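# Assemble the pet carrier: lid on, door shut, upright

## Task

Fit the pet carrier's top onto its bottom half, install the door and close it, and make sure the finished carrier ends up standing upright.

## Robot and tools

Robot: two arms, left_arm and right_arm, each with a two-finger gripper. Their bases are measured at left_arm (-0.017, +0.338, 0) m, quat_wxyz (+1.000, 0, 0, -0.026), and right_arm (+0.032, -0.229, 0) m, quat_wxyz (+1.000, 0, 0, -0.004). A camera stand is fixed to the floor behind the arms. Loose objects may occasionally get a brief shove from outside.

Frames. The scene frame has its origin at table-top height, halfway between the nominal bases, +z up, +x out across the table, with left_arm on the +y side. Image left/right does not match arm names. Each arm reports its hand pose, velocities, targets and wrist-camera pose in its own base frame. Fixed cameras and the table use the scene frame. A gripper's fingers point along its +z and open and close along its y. end_effector_position (m) is the spot between the pads, roughly 1 cm short of the tips; end_effector_quat_wxyz is its orientation. Printed values can be off by a few cm, more when stretched out.

Rows. Every moving command is a row of 14 numbers, each in [-1, 1]: dx, dy, dz, rx, ry, rz, opening for left_arm, then the same seven for right_arm. Both arms are always included. dx..rz are an offset, not a pose: measured from that arm's Hand target as it stood when the action or move began, along that arm's base axes, rotating about the Hand target's position. Scale: 1.0 = 0.6 m or 180 degrees; rx, ry, rz form a single rotation vector. A translation longer than 1.0 may be shortened along its line. Opening is absolute: +1 fully open (0.093 m), -1 closed. Sending six zeros re-requests the current Hand target; a 0 opening is a real command, so repeat the present opening to keep a gripper as it is. Orientation commands are clipped to within 40 degrees of the measured orientation each step.

execute_actions(actions, cameras). actions is a list of actions; each action is up to 15 rows, one per 1/30 s step, all rows counted from the action's start pose; a short table repeats its last row. Repeating an offset in a new action moves further. An empty list returns images and the scene number. cameras: names from cam_high, cam_low, cam_left_wrist, cam_right_wrist, ["all"], or []; an unknown name invalidates the call.

move(target, speed, blend, opening_speed, grip_force, blocking, cameras). target is one 14-number row or a list of up to 15 rows, every row an offset from the same starting Hand targets. Straight paths, shorter rotation direction, all arms finishing together, at least 0.5 s, cut off at 10 s. speed: m/s, 0.002 to 2.9, default 0.25 (turns up to twice that in rad/s), one value or one per target. blend: corner rounding in m for lists, 0 = stop at each. opening_speed: rate on the -1..+1 scale per second, at least 0.2. grip_force: N per pad, 10 to 50, one value or one per arm; stays until changed; low force closes slowly. blocking=false returns after about 0.5 s while the motion continues. No obstacle avoidance; faster means harder impacts and more lag. Avoid paths close to an arm's own base. Result adds a move: line: done, off_target, moving, held or fault, plus limits (paced = clipped pose, held = steps withheld).

wait(seconds 0 to 10, cameras) lets time pass holding commands. stop(cameras) brakes a running move. zoom_image(camera, region [x0, y0, x1, y1], at most 504 x 504 px) enlarges part of the newest image. finished_scene(scene) ends the current scene irreversibly; give the current scene's number.

Results. Hand target is the last commanded pose after clipping; grippers often settle short, so re-command or send the missing distance. Tool commands shows present commands. grip_measured: +1 open, -1 closed; pads meet near -0.94; each mm of object width adds about 0.0208; may read up to 0.02 high. For a firm grip send at least 0.24 below the width reading; release with a value well above it. Joint positions end with finger gap in m. Joint torques include gravity, with offsets and noise; joints 1-3 wrap at ±28 N m. Joint velocities may show 'within noise'. Joint ranges (rad): waist -2.618 to 3.054, shoulder 0.000 to 3.142, elbow 0.000 to 3.142 (straight 2.901), wrist pitch -1.571 to 1.571, wrist yaw -1.571 to 1.571, wrist roll -2.094 to 2.094.

Cameras: cam_high, cam_low, cam_left_wrist, cam_right_wrist, all 672x504.

Avoid: anything leaving the table or being set down off it; drops, releasing moving parts, slamming or hard pushes; hitting fixed or heavy things; arms or grippers touching each other (clearance check does not protect grippers, housings or wrist cameras); strain on camera cables; arm fault stops. A blocked arm keeps pushing until commanded back past its gripper. Watch for MOTOR HOT (75 °C); at 90 °C an arm folds and idles, at 100 °C it collapses, so avoid long stretched holds or unreachable targets.

Each tool is called after "Request:" as name(argument=value, ...) on one line, values as JSON.

## Session

Request:
execute_actions(actions=[])

Scene clock: 0.00 s.
left_arm: end_effector_position=(+0.4057, -0.0074, +0.1784) grip_measured=+1.000 end_effector_quat_wxyz=(+0.487, +0.070, +0.854, +0.170) | right_arm: end_effector_position=(+0.3456, +0.1153, +0.2104) grip_measured=+1.000 end_effector_quat_wxyz=(+0.459, -0.147, +0.876, -0.026)
Joint positions: left_arm=[-0.169 1.345 0.797 0.023 -0.371 0.211 0.093] | right_arm=[0.447 1.183 0.919 -0.379 0.273 -0.024 0.093]
Joint velocities: within noise
Joint torques (N m): no reading
Heat: left arm: 45 °C; right arm: 39 °C.
Hand target: left_arm +0.4089, -0.0078, +0.1911; +0.502, +0.066, +0.846, +0.169 | right_arm +0.3473, +0.1161, +0.2189; +0.469, -0.145, +0.871, -0.023
Tool commands: left_gripper/opening=+1.0 right_gripper/opening=+1.0

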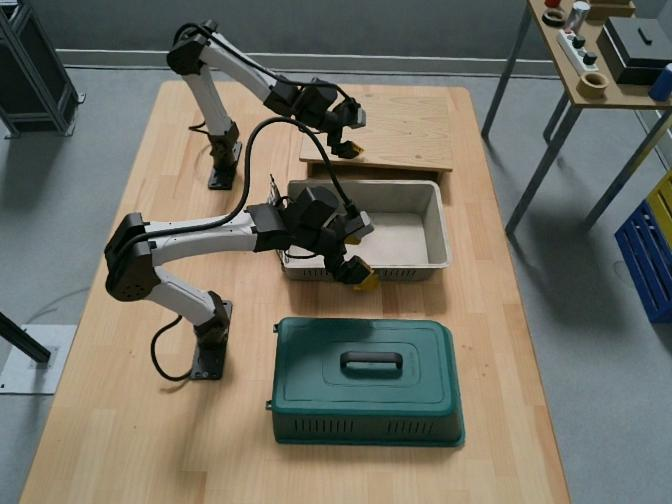

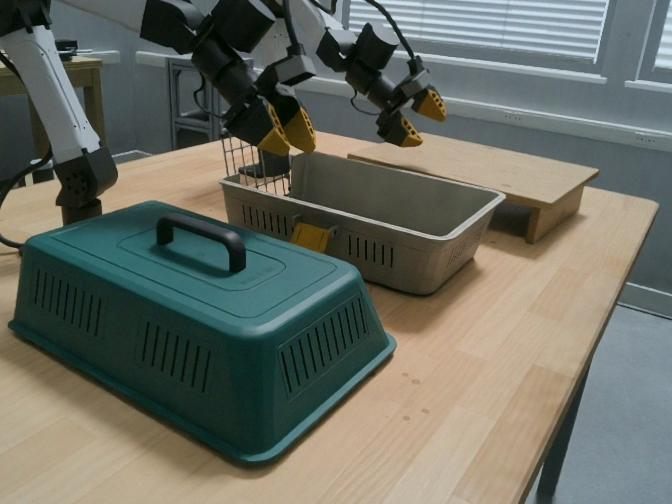

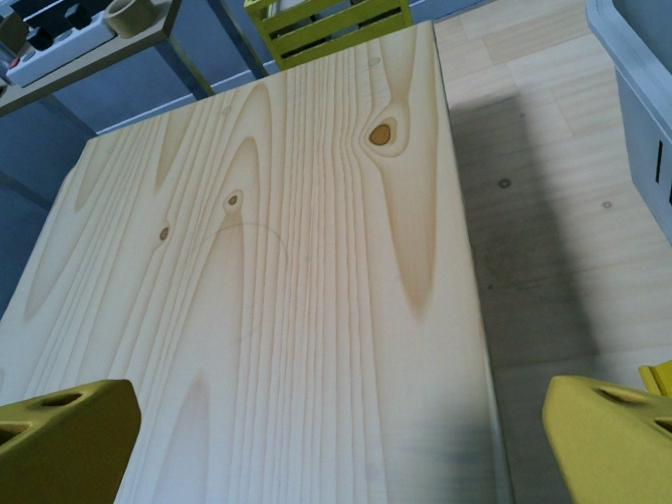

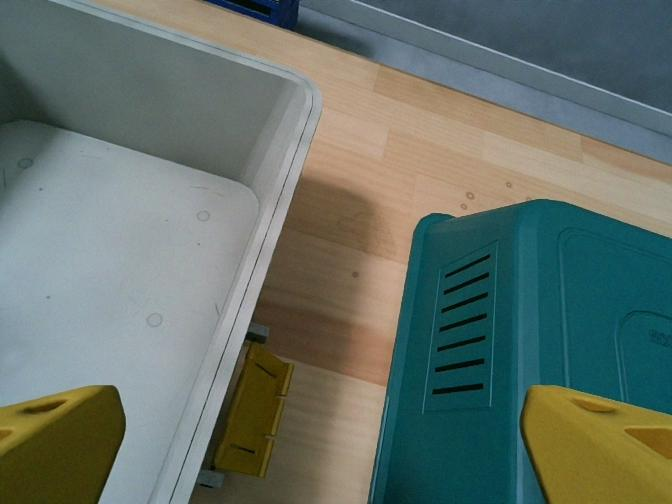

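Request:
zoom_image(camera="cam_high", region=[240, 160, 470, 300])

Request:
zoom_image(camera="cam_low", region=[200, 100, 520, 310])

Request:
zoom_image(camera="cam_high", region=[250, 300, 480, 460])

Scaled by 2.191 from the camera's 672x504 image, which has a finer 960x720 frame.

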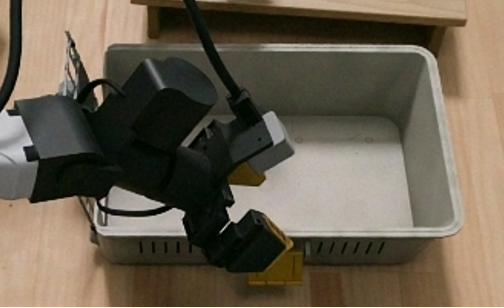

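Scaled by 1.575 from the camera's 672x504 image, which has a finer 960x720 frame.

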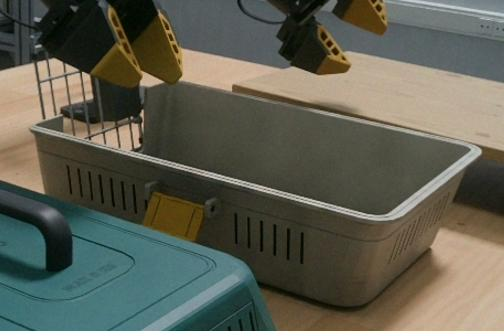

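Scaled by 2.191 from the camera's 672x504 image, which has a finer 960x720 frame.

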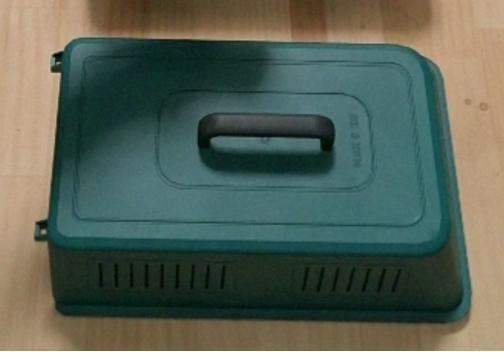

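Request:
move(target=[[-0.05,0.05,0.2,0,0,0,1,0,0,0.2,0,0,0,1],[-0.2,0.3,0.2,0,0,0,1,-0.15,-0.4,0.25,0,0,0,1]], blend=0.03, cameras=["all"])

Request:
zoom_image(camera="cam_high", region=[240, 160, 470, 300])

Request:
zoom_image(camera="cam_low", region=[200, 100, 520, 310])

Scene clock: 10.67 s.
left_arm: end_effector_position=(+0.2862, +0.1707, +0.3049) grip_measured=+1.000 end_effector_quat_wxyz=(+0.498, +0.055, +0.850, +0.166) | right_arm: end_effector_position=(+0.2571, -0.1242, +0.3603) grip_measured=+1.000 end_effector_quat_wxyz=(+0.462, -0.137, +0.876, -0.018)
Joint positions: left_arm=[0.755 1.048 1.111 -0.583 0.441 0.626 0.093] | right_arm=[-0.863 1.248 1.648 -1.298 -0.748 -0.899 0.093]
Joint torques (N m): left_arm=[0.51 -1.8 8.65 2.03 0.36 0.36] | right_arm=[-0.7 -2.56 9.32 1.31 -0.54 -0.16]
Heat: left arm: 47 °C; right arm: 41 °C.
Hand target: left_arm +0.2888, +0.1722, +0.3112; +0.502, +0.066, +0.845, +0.169 | right_arm +0.2573, -0.1239, +0.3689; +0.469, -0.145, +0.871, -0.023
Off the commanded pose: left_arm 0.007 m, 1 deg | right_arm 0.009 m, 2 deg.
move: done

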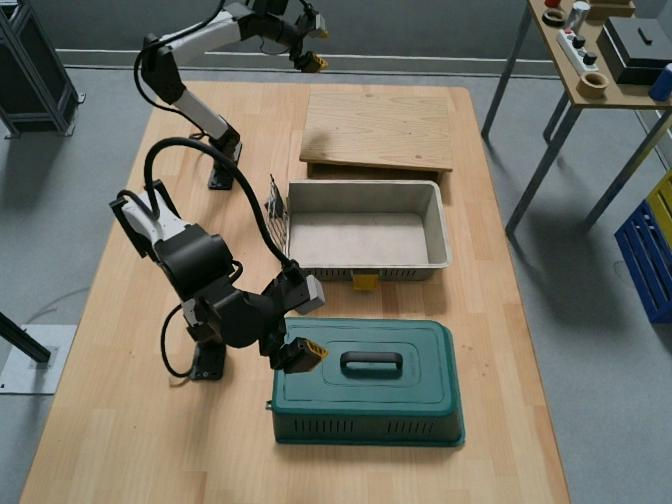

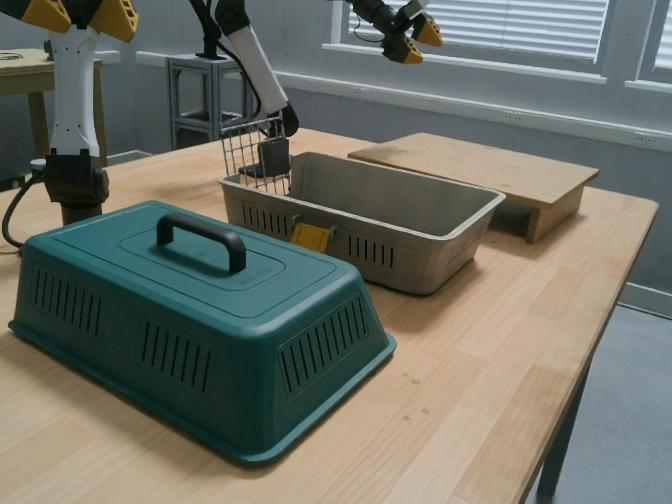

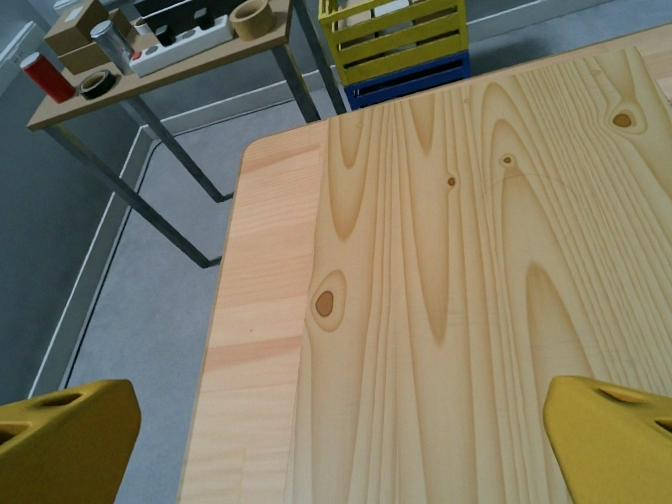

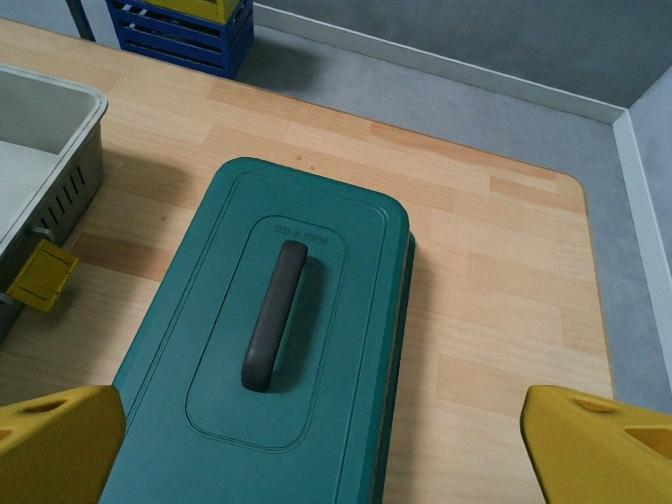

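Scaled by 2.191 from the camera's 672x504 image, which has a finer 960x720 frame.

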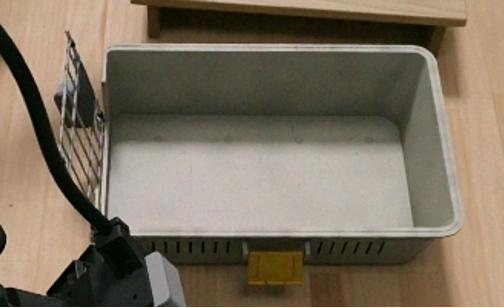

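Scaled by 1.575 from the camera's 672x504 image, which has a finer 960x720 frame.

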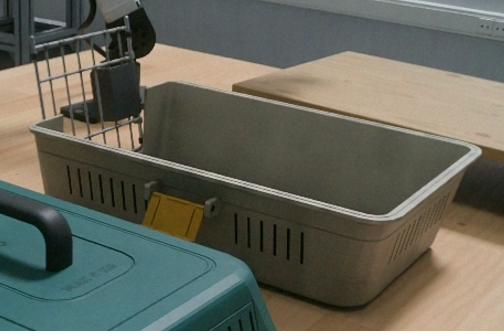

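Request:
move(target=[[0.018,-0.45,0.08,-0.1177,0.0637,-0.0075,1,0,0,0,0,0,0,1],[-0.282,-0.653,0.033,-0.1177,0.0637,-0.0075,1,0,0,0,0,0,0,1]], blend=0.05, cameras=["all"])

Request:
zoom_image(camera="cam_left_wrist", region=[0, 0, 504, 504])

Scene clock: 27.83 s.
left_arm: end_effector_position=(+0.1179, -0.2219, +0.3295) grip_measured=+1.000 end_effector_quat_wxyz=(+0.423, +0.057, +0.897, -0.113) | right_arm: end_effector_position=(+0.2570, -0.1240, +0.3603) grip_measured=+1.000 end_effector_quat_wxyz=(+0.462, -0.137, +0.876, -0.017)
Joint positions: left_arm=[-1.613 1.275 1.61 -1.563 -0.857 -1.329 0.093] | right_arm=[-0.863 1.248 1.648 -1.299 -0.749 -0.9 0.093]
Joint torques (N m): left_arm=[0.05 -3.14 4.94 0.86 -0.72 -0.01] | right_arm=[-0.72 -2.54 9.32 1.32 -0.55 -0.16]
Heat: left arm: 50 °C; right arm: 43 °C.
Hand target: left_arm +0.1196, -0.2196, +0.3310; +0.421, -0.001, +0.907, -0.003 | right_arm +0.2573, -0.1239, +0.3689; +0.469, -0.145, +0.871, -0.023
Off the commanded pose: left_arm 0.003 m, 14 deg | right_arm 0.009 m, 2 deg.
joint sent to its limit (left arm) — joint 4 (wrist pitch), lower limit. The joint targets are off in orientation, not in position.
move: off_target (left_arm)

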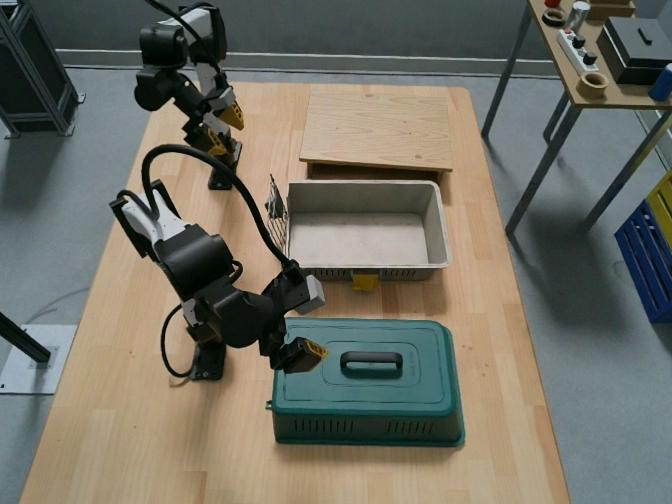

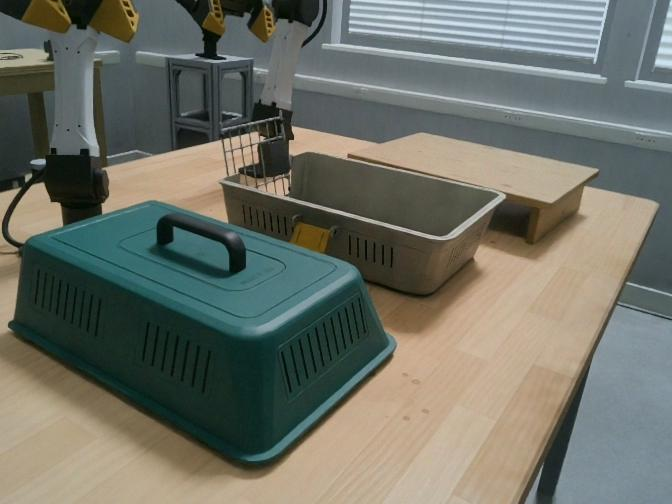

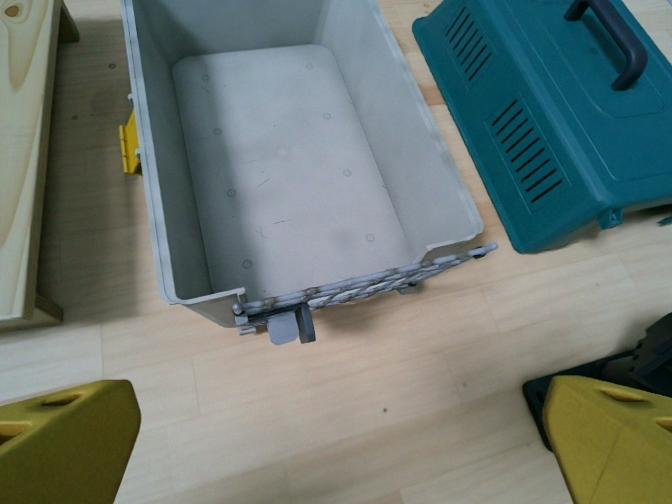

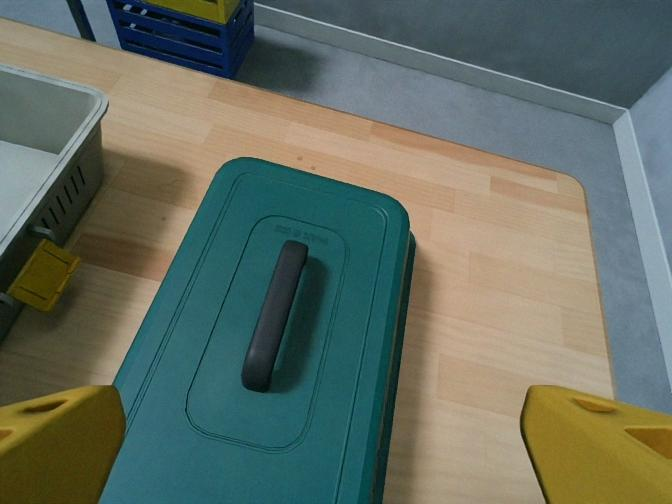

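Scaled by 1.000.

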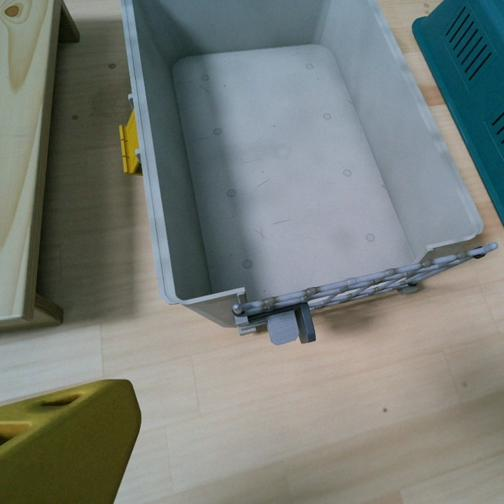

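Request:
zoom_image(camera="cam_left_wrist", region=[140, 210, 340, 360])

Request:
zoom_image(camera="cam_left_wrist", region=[370, 210, 520, 320])

Request:
zoom_image(camera="cam_low", region=[210, 110, 310, 205])

Request:
zoom_image(camera="cam_left_wrist", region=[570, 160, 670, 240])

Scaled by 2.520 from the camera's 672x504 image, which has a finer 960x720 frame.

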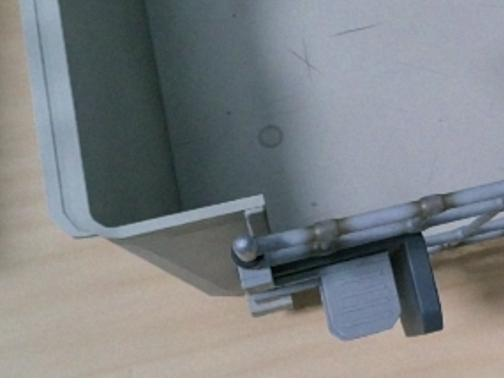

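Scaled by 3.360 from the camera's 672x504 image, which has a finer 960x720 frame.

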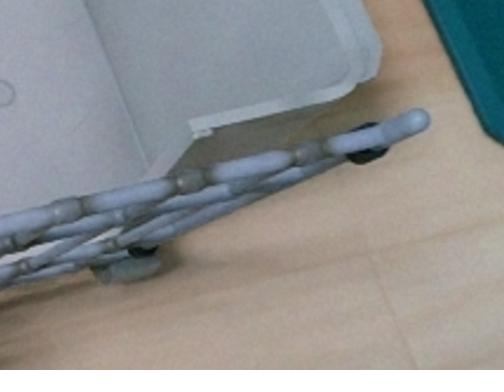

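Scaled by 5.040 from the camera's 672x504 image, which has a finer 960x720 frame.

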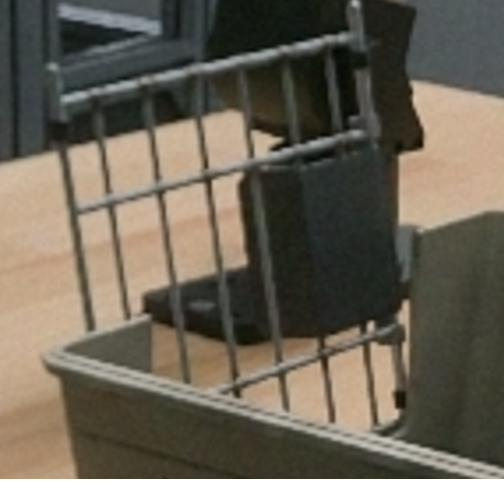

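Scaled by 5.040 from the camera's 672x504 image, which has a finer 960x720 frame.

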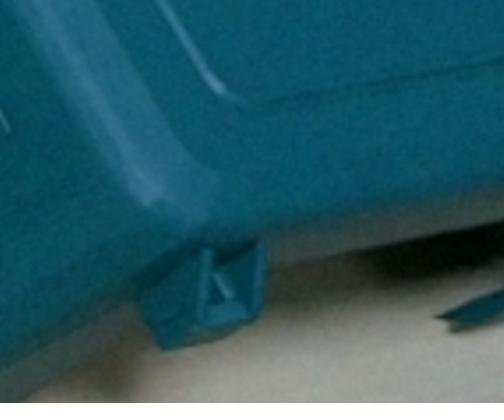

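Request:
move(target=[0.134,0.2,-0.07,0,0,-0.5,1,0,0,0,0,0,0,1], cameras=["cam_left_wrist","cam_high"])

Request:
zoom_image(camera="cam_left_wrist", region=[100, 0, 600, 400])

Scene clock: 42.30 s.
left_arm: end_effector_position=(+0.1981, -0.1008, +0.2818) grip_measured=+1.000 end_effector_quat_wxyz=(+0.357, +0.595, +0.687, -0.217) | right_arm: end_effector_position=(+0.2570, -0.1240, +0.3603) grip_measured=+1.000 end_effector_quat_wxyz=(+0.462, -0.137, +0.876, -0.017)
Joint positions: left_arm=[0.131 1.168 1.368 -1.563 0.843 1.464 0.093] | right_arm=[-0.863 1.248 1.648 -1.299 -0.749 -0.9 0.093]
Joint torques (N m): left_arm=[0.36 -1.78 7.77 0.57 0.61 0.32] | right_arm=[-0.69 -2.52 9.33 1.31 -0.54 -0.18]
Heat: left arm: 50 °C; right arm: 44 °C.
Hand target: left_arm +0.2000, -0.0996, +0.2891; +0.296, +0.640, +0.642, -0.300 | right_arm +0.2573, -0.1239, +0.3689; +0.469, -0.145, +0.871, -0.023
Off the commanded pose: left_arm 0.008 m, 14 deg | right_arm 0.009 m, 2 deg.
joint sent to its limit (left arm) — joint 4 (wrist pitch), lower limit. The joint targets are off in orientation, not in position.
move: off_target (left_arm)
Images, in order (width x height): cam_high 672x504, cam_left_wrist 672x504.

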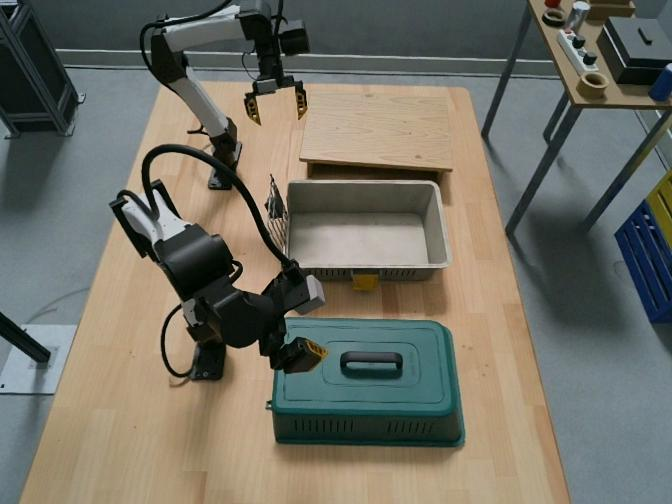

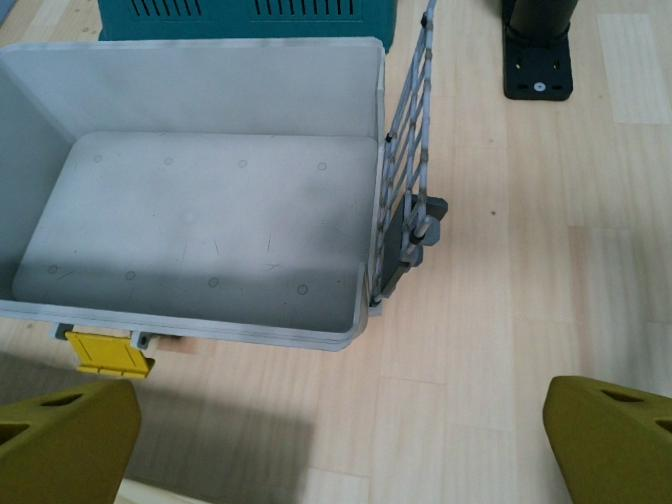

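Scaled by 1.008 from the camera's 672x504 image, which has a finer 960x720 frame.

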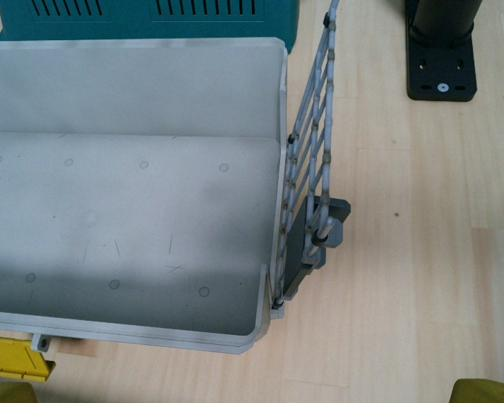

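Request:
move(target=[0,0,0,0,0,0,1,-0.195,0.157,-0.165,0.0604,0.0248,0.37,1], cameras=["cam_right_wrist","cam_high"])

Request:
zoom_image(camera="cam_right_wrist", region=[100, 0, 600, 400])

Scene clock: 56.03 s.
left_arm: end_effector_position=(+0.1981, -0.1008, +0.2818) grip_measured=+1.000 end_effector_quat_wxyz=(+0.358, +0.595, +0.687, -0.216) | right_arm: end_effector_position=(+0.1418, -0.0301, +0.2702) grip_measured=+1.000 end_effector_quat_wxyz=(+0.287, -0.457, +0.830, -0.144)
Joint positions: left_arm=[0.131 1.168 1.368 -1.563 0.843 1.465 0.093] | right_arm=[-0.708 0.77 1.275 -1.564 -0.424 -1.602 0.093]
Joint torques (N m): left_arm=[0.54 -1.81 7.97 0.61 0.62 0.39] | right_arm=[0.29 1.94 5.94 1.15 -0.3 -0.11]
Heat: left arm: 52 °C; right arm: 45 °C.
Hand target: left_arm +0.2000, -0.0996, +0.2891; +0.296, +0.640, +0.642, -0.300 | right_arm +0.1403, -0.0297, +0.2699; +0.363, -0.539, +0.740, +0.172
Off the commanded pose: left_arm 0.008 m, 14 deg | right_arm 0.002 m, 60 deg; orientation clipped.
joint sent to its limit (left arm) — joint 4 (wrist pitch), lower limit. The joint targets are off in orientation, not in position.
joint sent to its limit (right arm) — joint 4 (wrist pitch), lower limit. The joint targets are off in orientation, not in position.
move: off_target (left_arm, right_arm); limits=paced
Images, in order (width x height): cam_high 672x504, cam_right_wrist 672x504.

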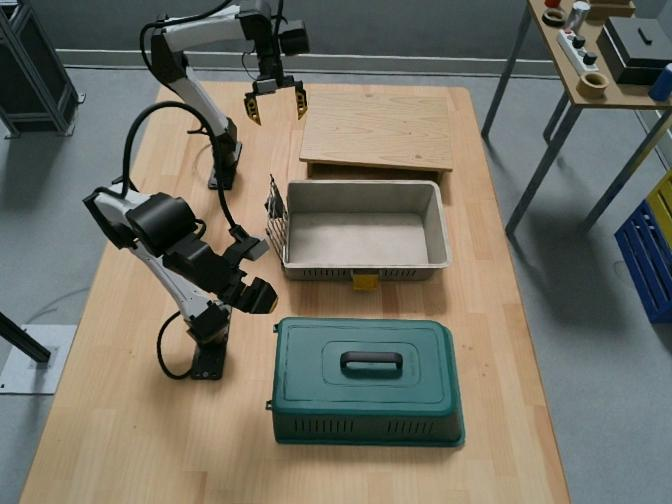

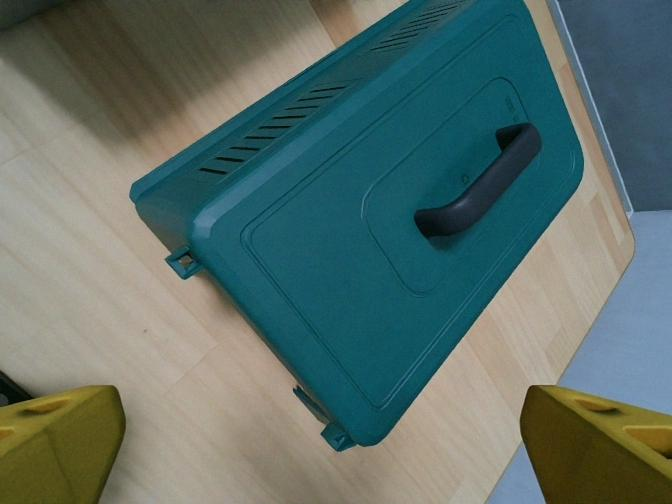

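Scaled by 1.008 from the camera's 672x504 image, which has a finer 960x720 frame.

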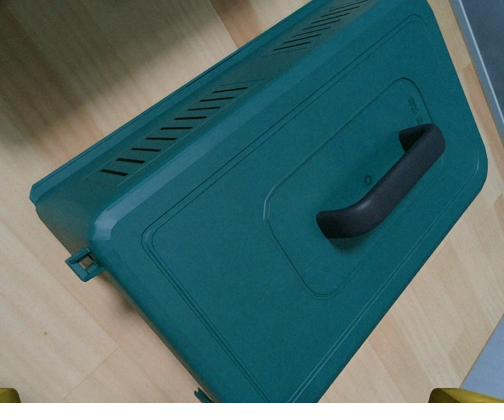

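Request:
zoom_image(camera="cam_right_wrist", region=[120, 220, 240, 310])

Request:
zoom_image(camera="cam_right_wrist", region=[280, 370, 400, 460])

Request:
zoom_image(camera="cam_high", region=[250, 160, 330, 290])

Request:
zoom_image(camera="cam_left_wrist", region=[330, 150, 480, 330])

Request:
zoom_image(camera="cam_left_wrist", region=[350, 0, 480, 160])

Scaled by 4.200 from the camera's 672x504 image, which has a finer 960x720 frame.

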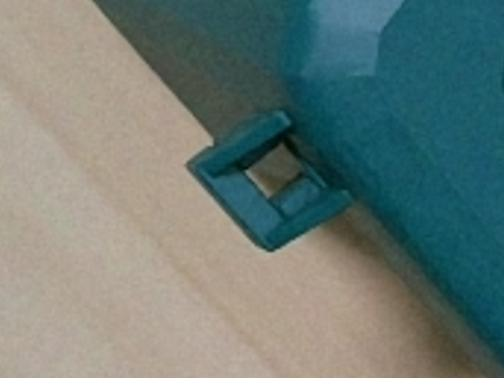

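Scaled by 4.200 from the camera's 672x504 image, which has a finer 960x720 frame.

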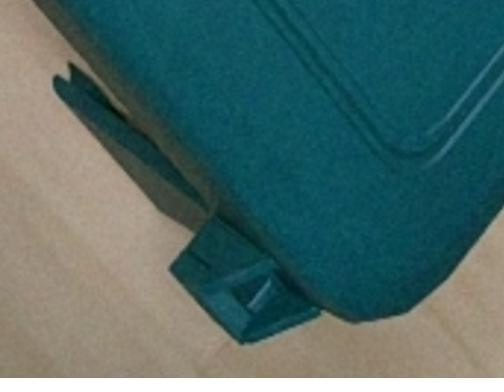

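Scaled by 3.877 from the camera's 672x504 image, which has a finer 960x720 frame.

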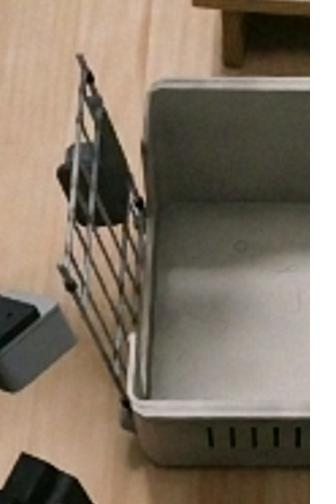

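This scene's latest camera images include none from cam_left_wrist. They are from: cam_high, cam_right_wrist. cam_left_wrist's image comes with the result of a call that names it in "cameras".

This scene's latest camera images include none from cam_left_wrist. They are from: cam_high, cam_right_wrist. cam_left_wrist's image comes with the result of a call that names it in "cameras".

Request:
move(target=[0,0,0,0,0,0,1,0.392,-0.088,0.1,-0.12,0.2535,-0.3764,0.3], speed=0.35, cameras=["all"])

Request:
zoom_image(camera="cam_left_wrist", region=[330, 150, 480, 330])

Request:
zoom_image(camera="cam_left_wrist", region=[350, 0, 480, 160])

Request:
zoom_image(camera="cam_low", region=[0, 180, 400, 480])

Scene clock: 79.17 s.
left_arm: end_effector_position=(+0.1981, -0.1008, +0.2818) grip_measured=+1.000 end_effector_quat_wxyz=(+0.358, +0.595, +0.687, -0.216) | right_arm: end_effector_position=(+0.3739, -0.0820, +0.3229) grip_measured=+0.303 end_effector_quat_wxyz=(+0.233, -0.009, +0.971, -0.061)
Joint positions: left_arm=[0.131 1.168 1.368 -1.563 0.843 1.465 0.093] | right_arm=[-0.208 1.801 2.282 -1.566 0.017 -0.232 0.06]
Joint torques (N m): left_arm=[0.57 -1.84 7.97 0.61 0.59 0.32] | right_arm=[-0.72 -7.75 8.65 1.2 -0.1 0.06]
Heat: left arm: 54 °C; right arm: 45 °C.
Hand target: left_arm +0.2000, -0.0996, +0.2891; +0.296, +0.640, +0.642, -0.300 | right_arm +0.3755, -0.0825, +0.3299; +0.000, +0.000, +1.000, +0.000
Off the commanded pose: left_arm 0.008 m, 14 deg | right_arm 0.007 m, 28 deg.
joint sent to its limit (left arm) — joint 4 (wrist pitch), lower limit. The joint targets are off in orientation, not in position.
joint sent to its limit (right arm) — joint 4 (wrist pitch), lower limit. The joint targets are off in orientation, not in position.
move: off_target (left_arm, right_arm)

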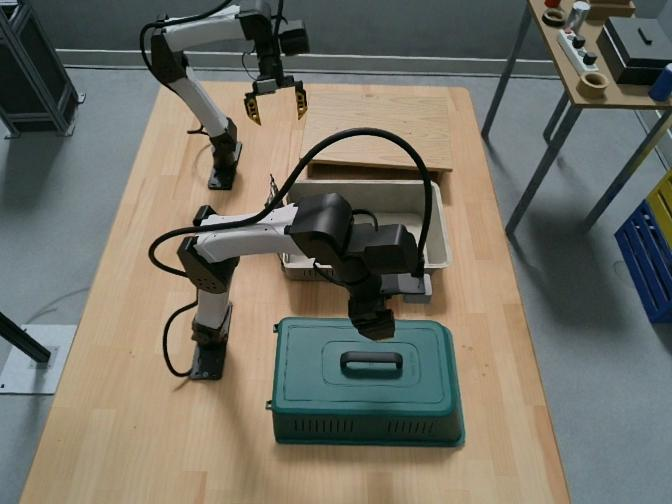

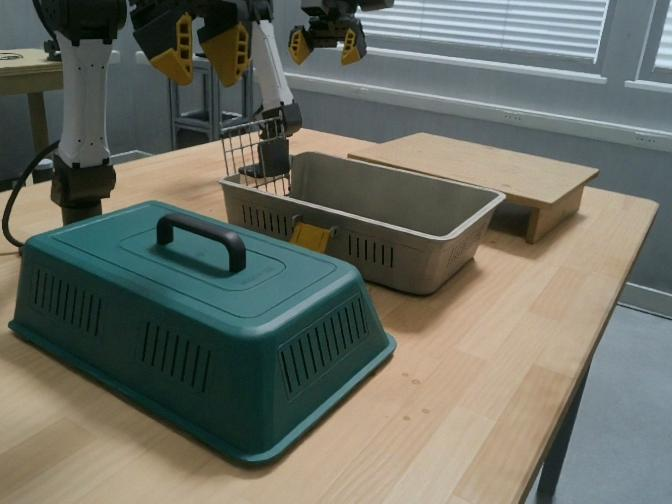

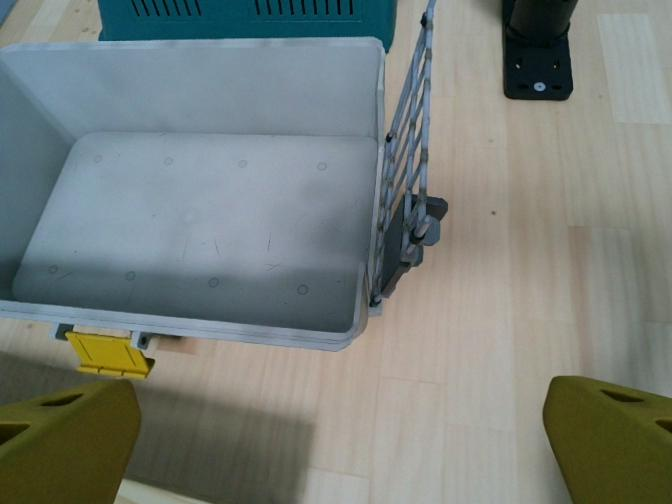

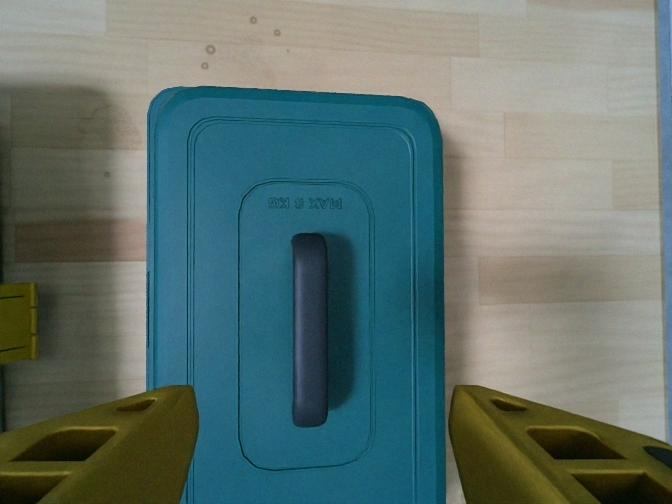

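Scaled by 2.800 from the camera's 672x504 image, which has a finer 960x720 frame.

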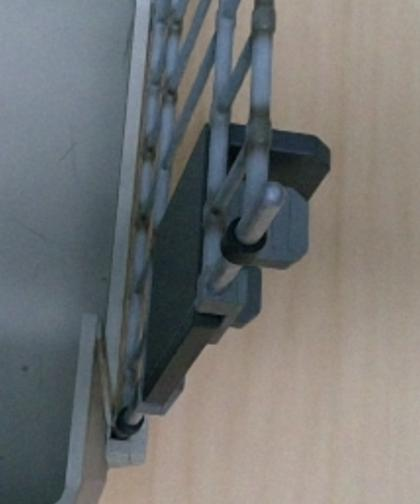

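Scaled by 3.150 from the camera's 672x504 image, which has a finer 960x720 frame.

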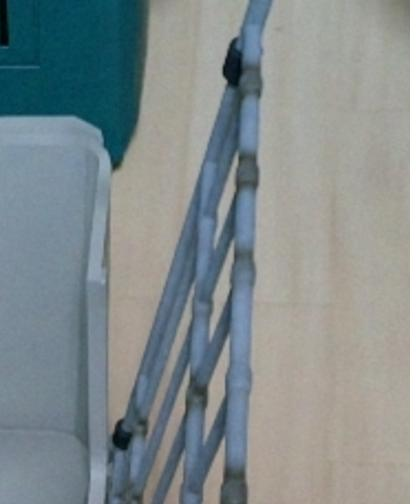

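Scaled by 1.260 from the camera's 672x504 image, which has a finer 960x720 frame.

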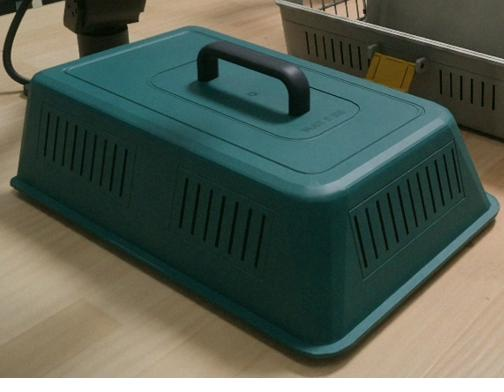

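Request:
move(target=[0,0,0,0,0,0,1,-0.01,0.008,-0.09,0,-0.25,0,0.5], cameras=["all"])

Request:
zoom_image(camera="cam_low", region=[50, 100, 350, 300])

Scene clock: 97.70 s.
left_arm: end_effector_position=(+0.1981, -0.1008, +0.2818) grip_measured=+1.000 end_effector_quat_wxyz=(+0.358, +0.595, +0.687, -0.216) | right_arm: end_effector_position=(+0.3701, -0.0784, +0.2689) grip_measured=+0.497 end_effector_quat_wxyz=(+0.366, -0.003, +0.930, -0.001)
Joint positions: left_arm=[0.131 1.168 1.368 -1.563 0.843 1.465 0.093] | right_arm=[-0.298 1.405 1.461 -0.898 -0.201 -0.227 0.069]
Joint torques (N m): left_arm=[0.4 -1.8 7.88 0.61 0.58 0.36] | right_arm=[-0.62 -8.13 6.58 1.81 -0.24 0.06]
Heat: left arm: 55 °C; right arm: 45 °C.
Hand target: left_arm +0.2000, -0.0996, +0.2891; +0.296, +0.640, +0.642, -0.300 | right_arm +0.3695, -0.0778, +0.2761; +0.383, +0.000, +0.924, +0.000
Off the commanded pose: left_arm 0.008 m, 14 deg | right_arm 0.007 m, 2 deg.
joint sent to its limit (left arm) — joint 4 (wrist pitch), lower limit. The joint targets are off in orientation, not in position.
move: off_target (left_arm)

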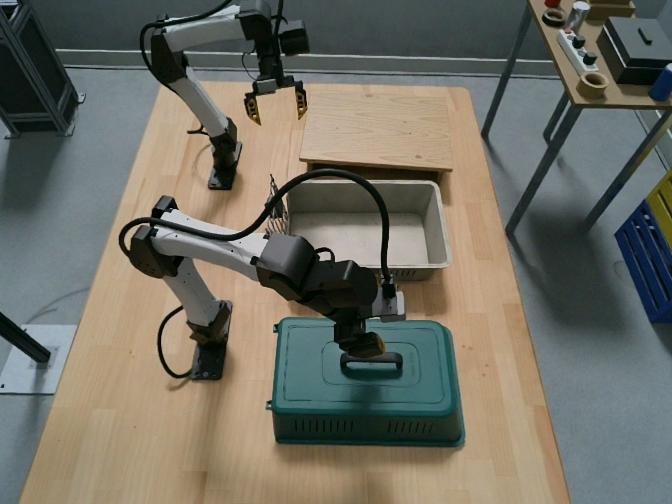

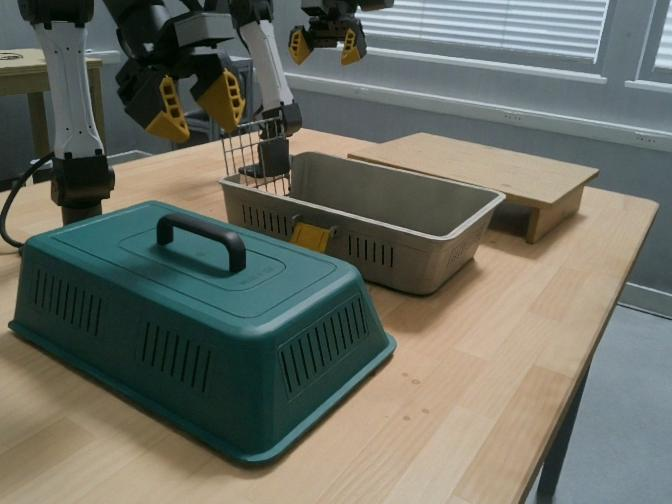

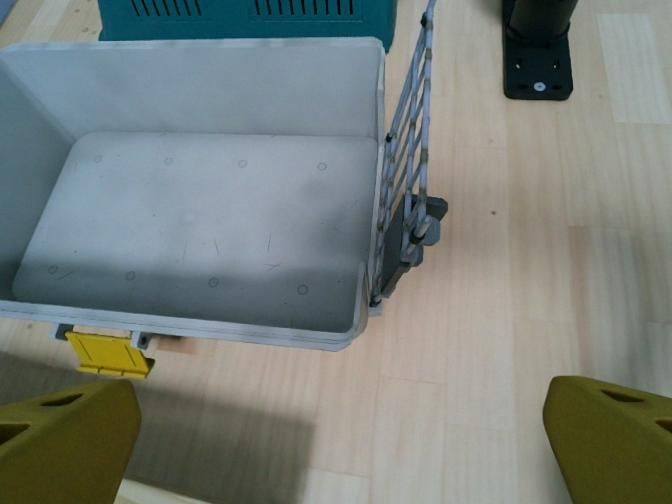

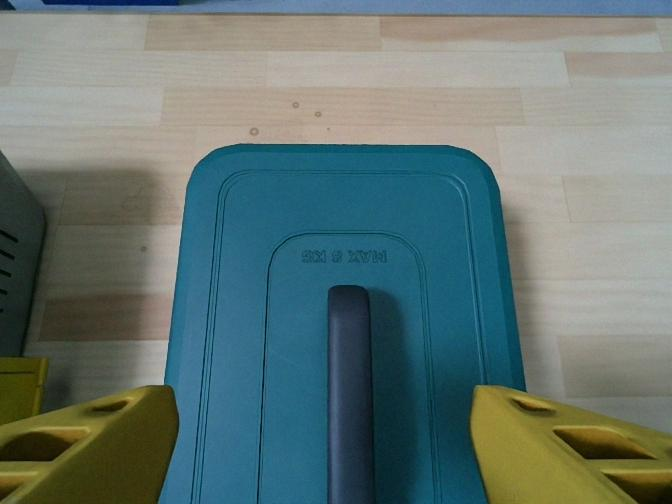

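Scaled by 1.680 from the camera's 672x504 image, which has a finer 960x720 frame.

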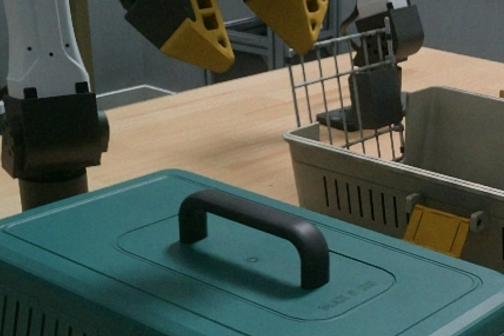

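Request:
move(target=[0,0,0,0,0,0,1,0.01,-0.02,-0.092,0,0,0,0.5], speed=0.12, cameras=["cam_high","cam_low","cam_right_wrist"])

Request:
zoom_image(camera="cam_low", region=[50, 100, 350, 300])

Request:
zoom_image(camera="cam_high", region=[260, 280, 480, 460])

Scene clock: 104.80 s.
left_arm: end_effector_position=(+0.1981, -0.1008, +0.2818) grip_measured=+1.000 end_effector_quat_wxyz=(+0.358, +0.595, +0.687, -0.216) | right_arm: end_effector_position=(+0.3747, -0.0893, +0.2154) grip_measured=+0.497 end_effector_quat_wxyz=(+0.368, +0.007, +0.930, +0.002)
Joint positions: left_arm=[0.131 1.168 1.368 -1.563 0.843 1.465 0.093] | right_arm=[-0.332 1.394 1.233 -0.683 -0.225 -0.232 0.069]
Joint torques (N m): left_arm=[0.58 -1.78 7.87 0.62 0.58 0.35] | right_arm=[-0.72 -7.6 6.99 1.82 -0.25 -0.17]
Heat: left arm: 55 °C; right arm: 45 °C.
Hand target: left_arm +0.2000, -0.0996, +0.2891; +0.296, +0.640, +0.642, -0.300 | right_arm +0.3755, -0.0897, +0.2207; +0.382, +0.000, +0.924, +0.000
Off the commanded pose: left_arm 0.008 m, 14 deg | right_arm 0.006 m, 2 deg.
joint sent to its limit (left arm) — joint 4 (wrist pitch), lower limit. The joint targets are off in orientation, not in position.
move: off_target (left_arm)
Images, in order (width x height): cam_high 672x504, cam_low 672x504, cam_right_wrist 672x504.

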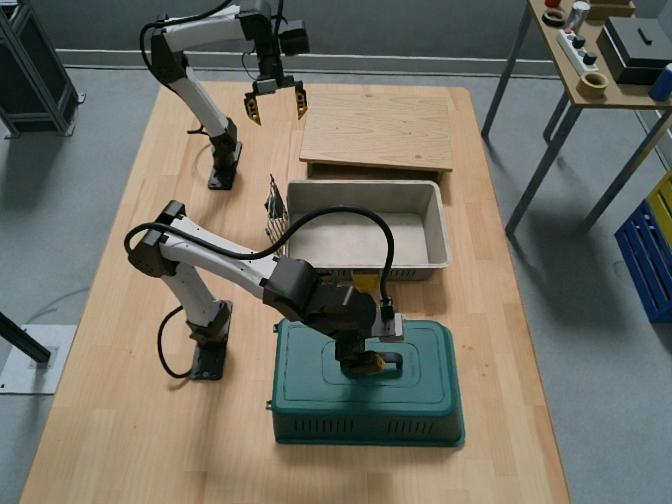

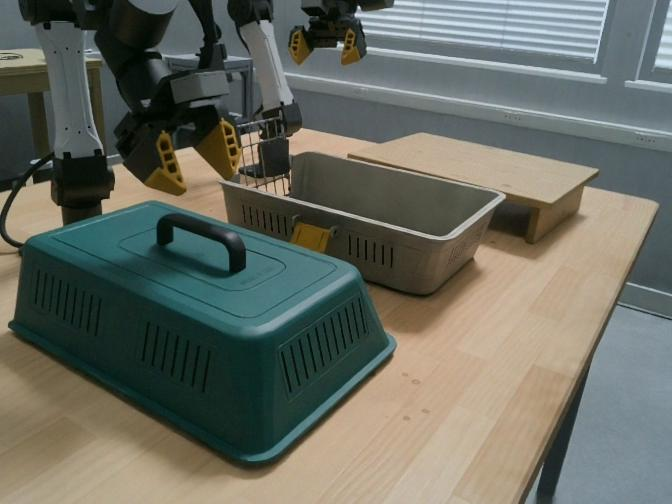

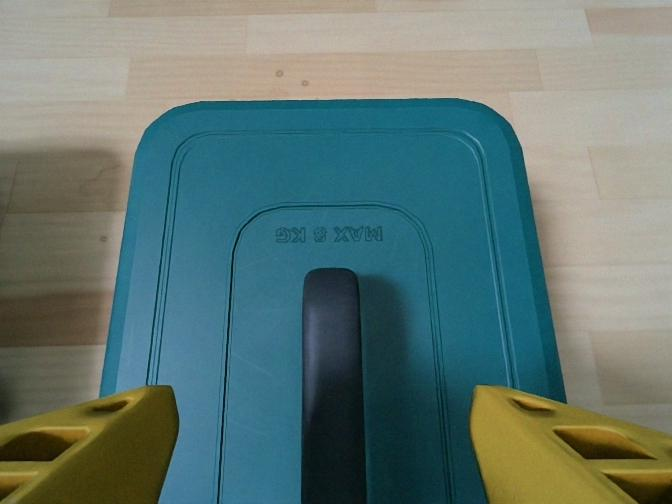

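Scaled by 1.680 from the camera's 672x504 image, which has a finer 960x720 frame.

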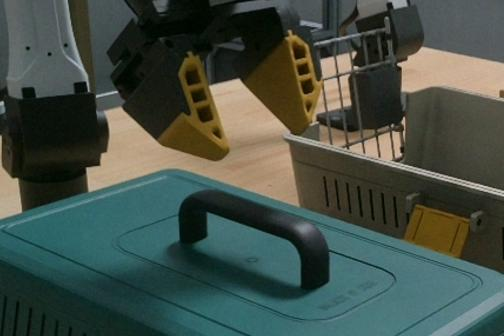

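Scaled by 2.291 from the camera's 672x504 image, which has a finer 960x720 frame.

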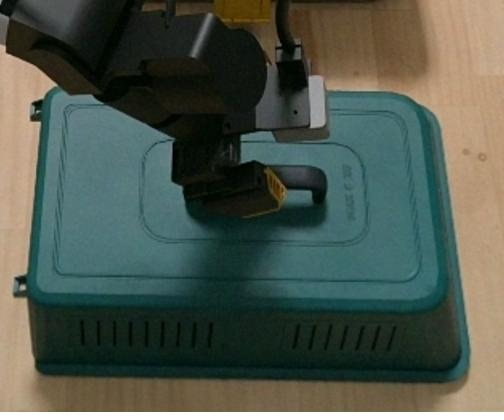

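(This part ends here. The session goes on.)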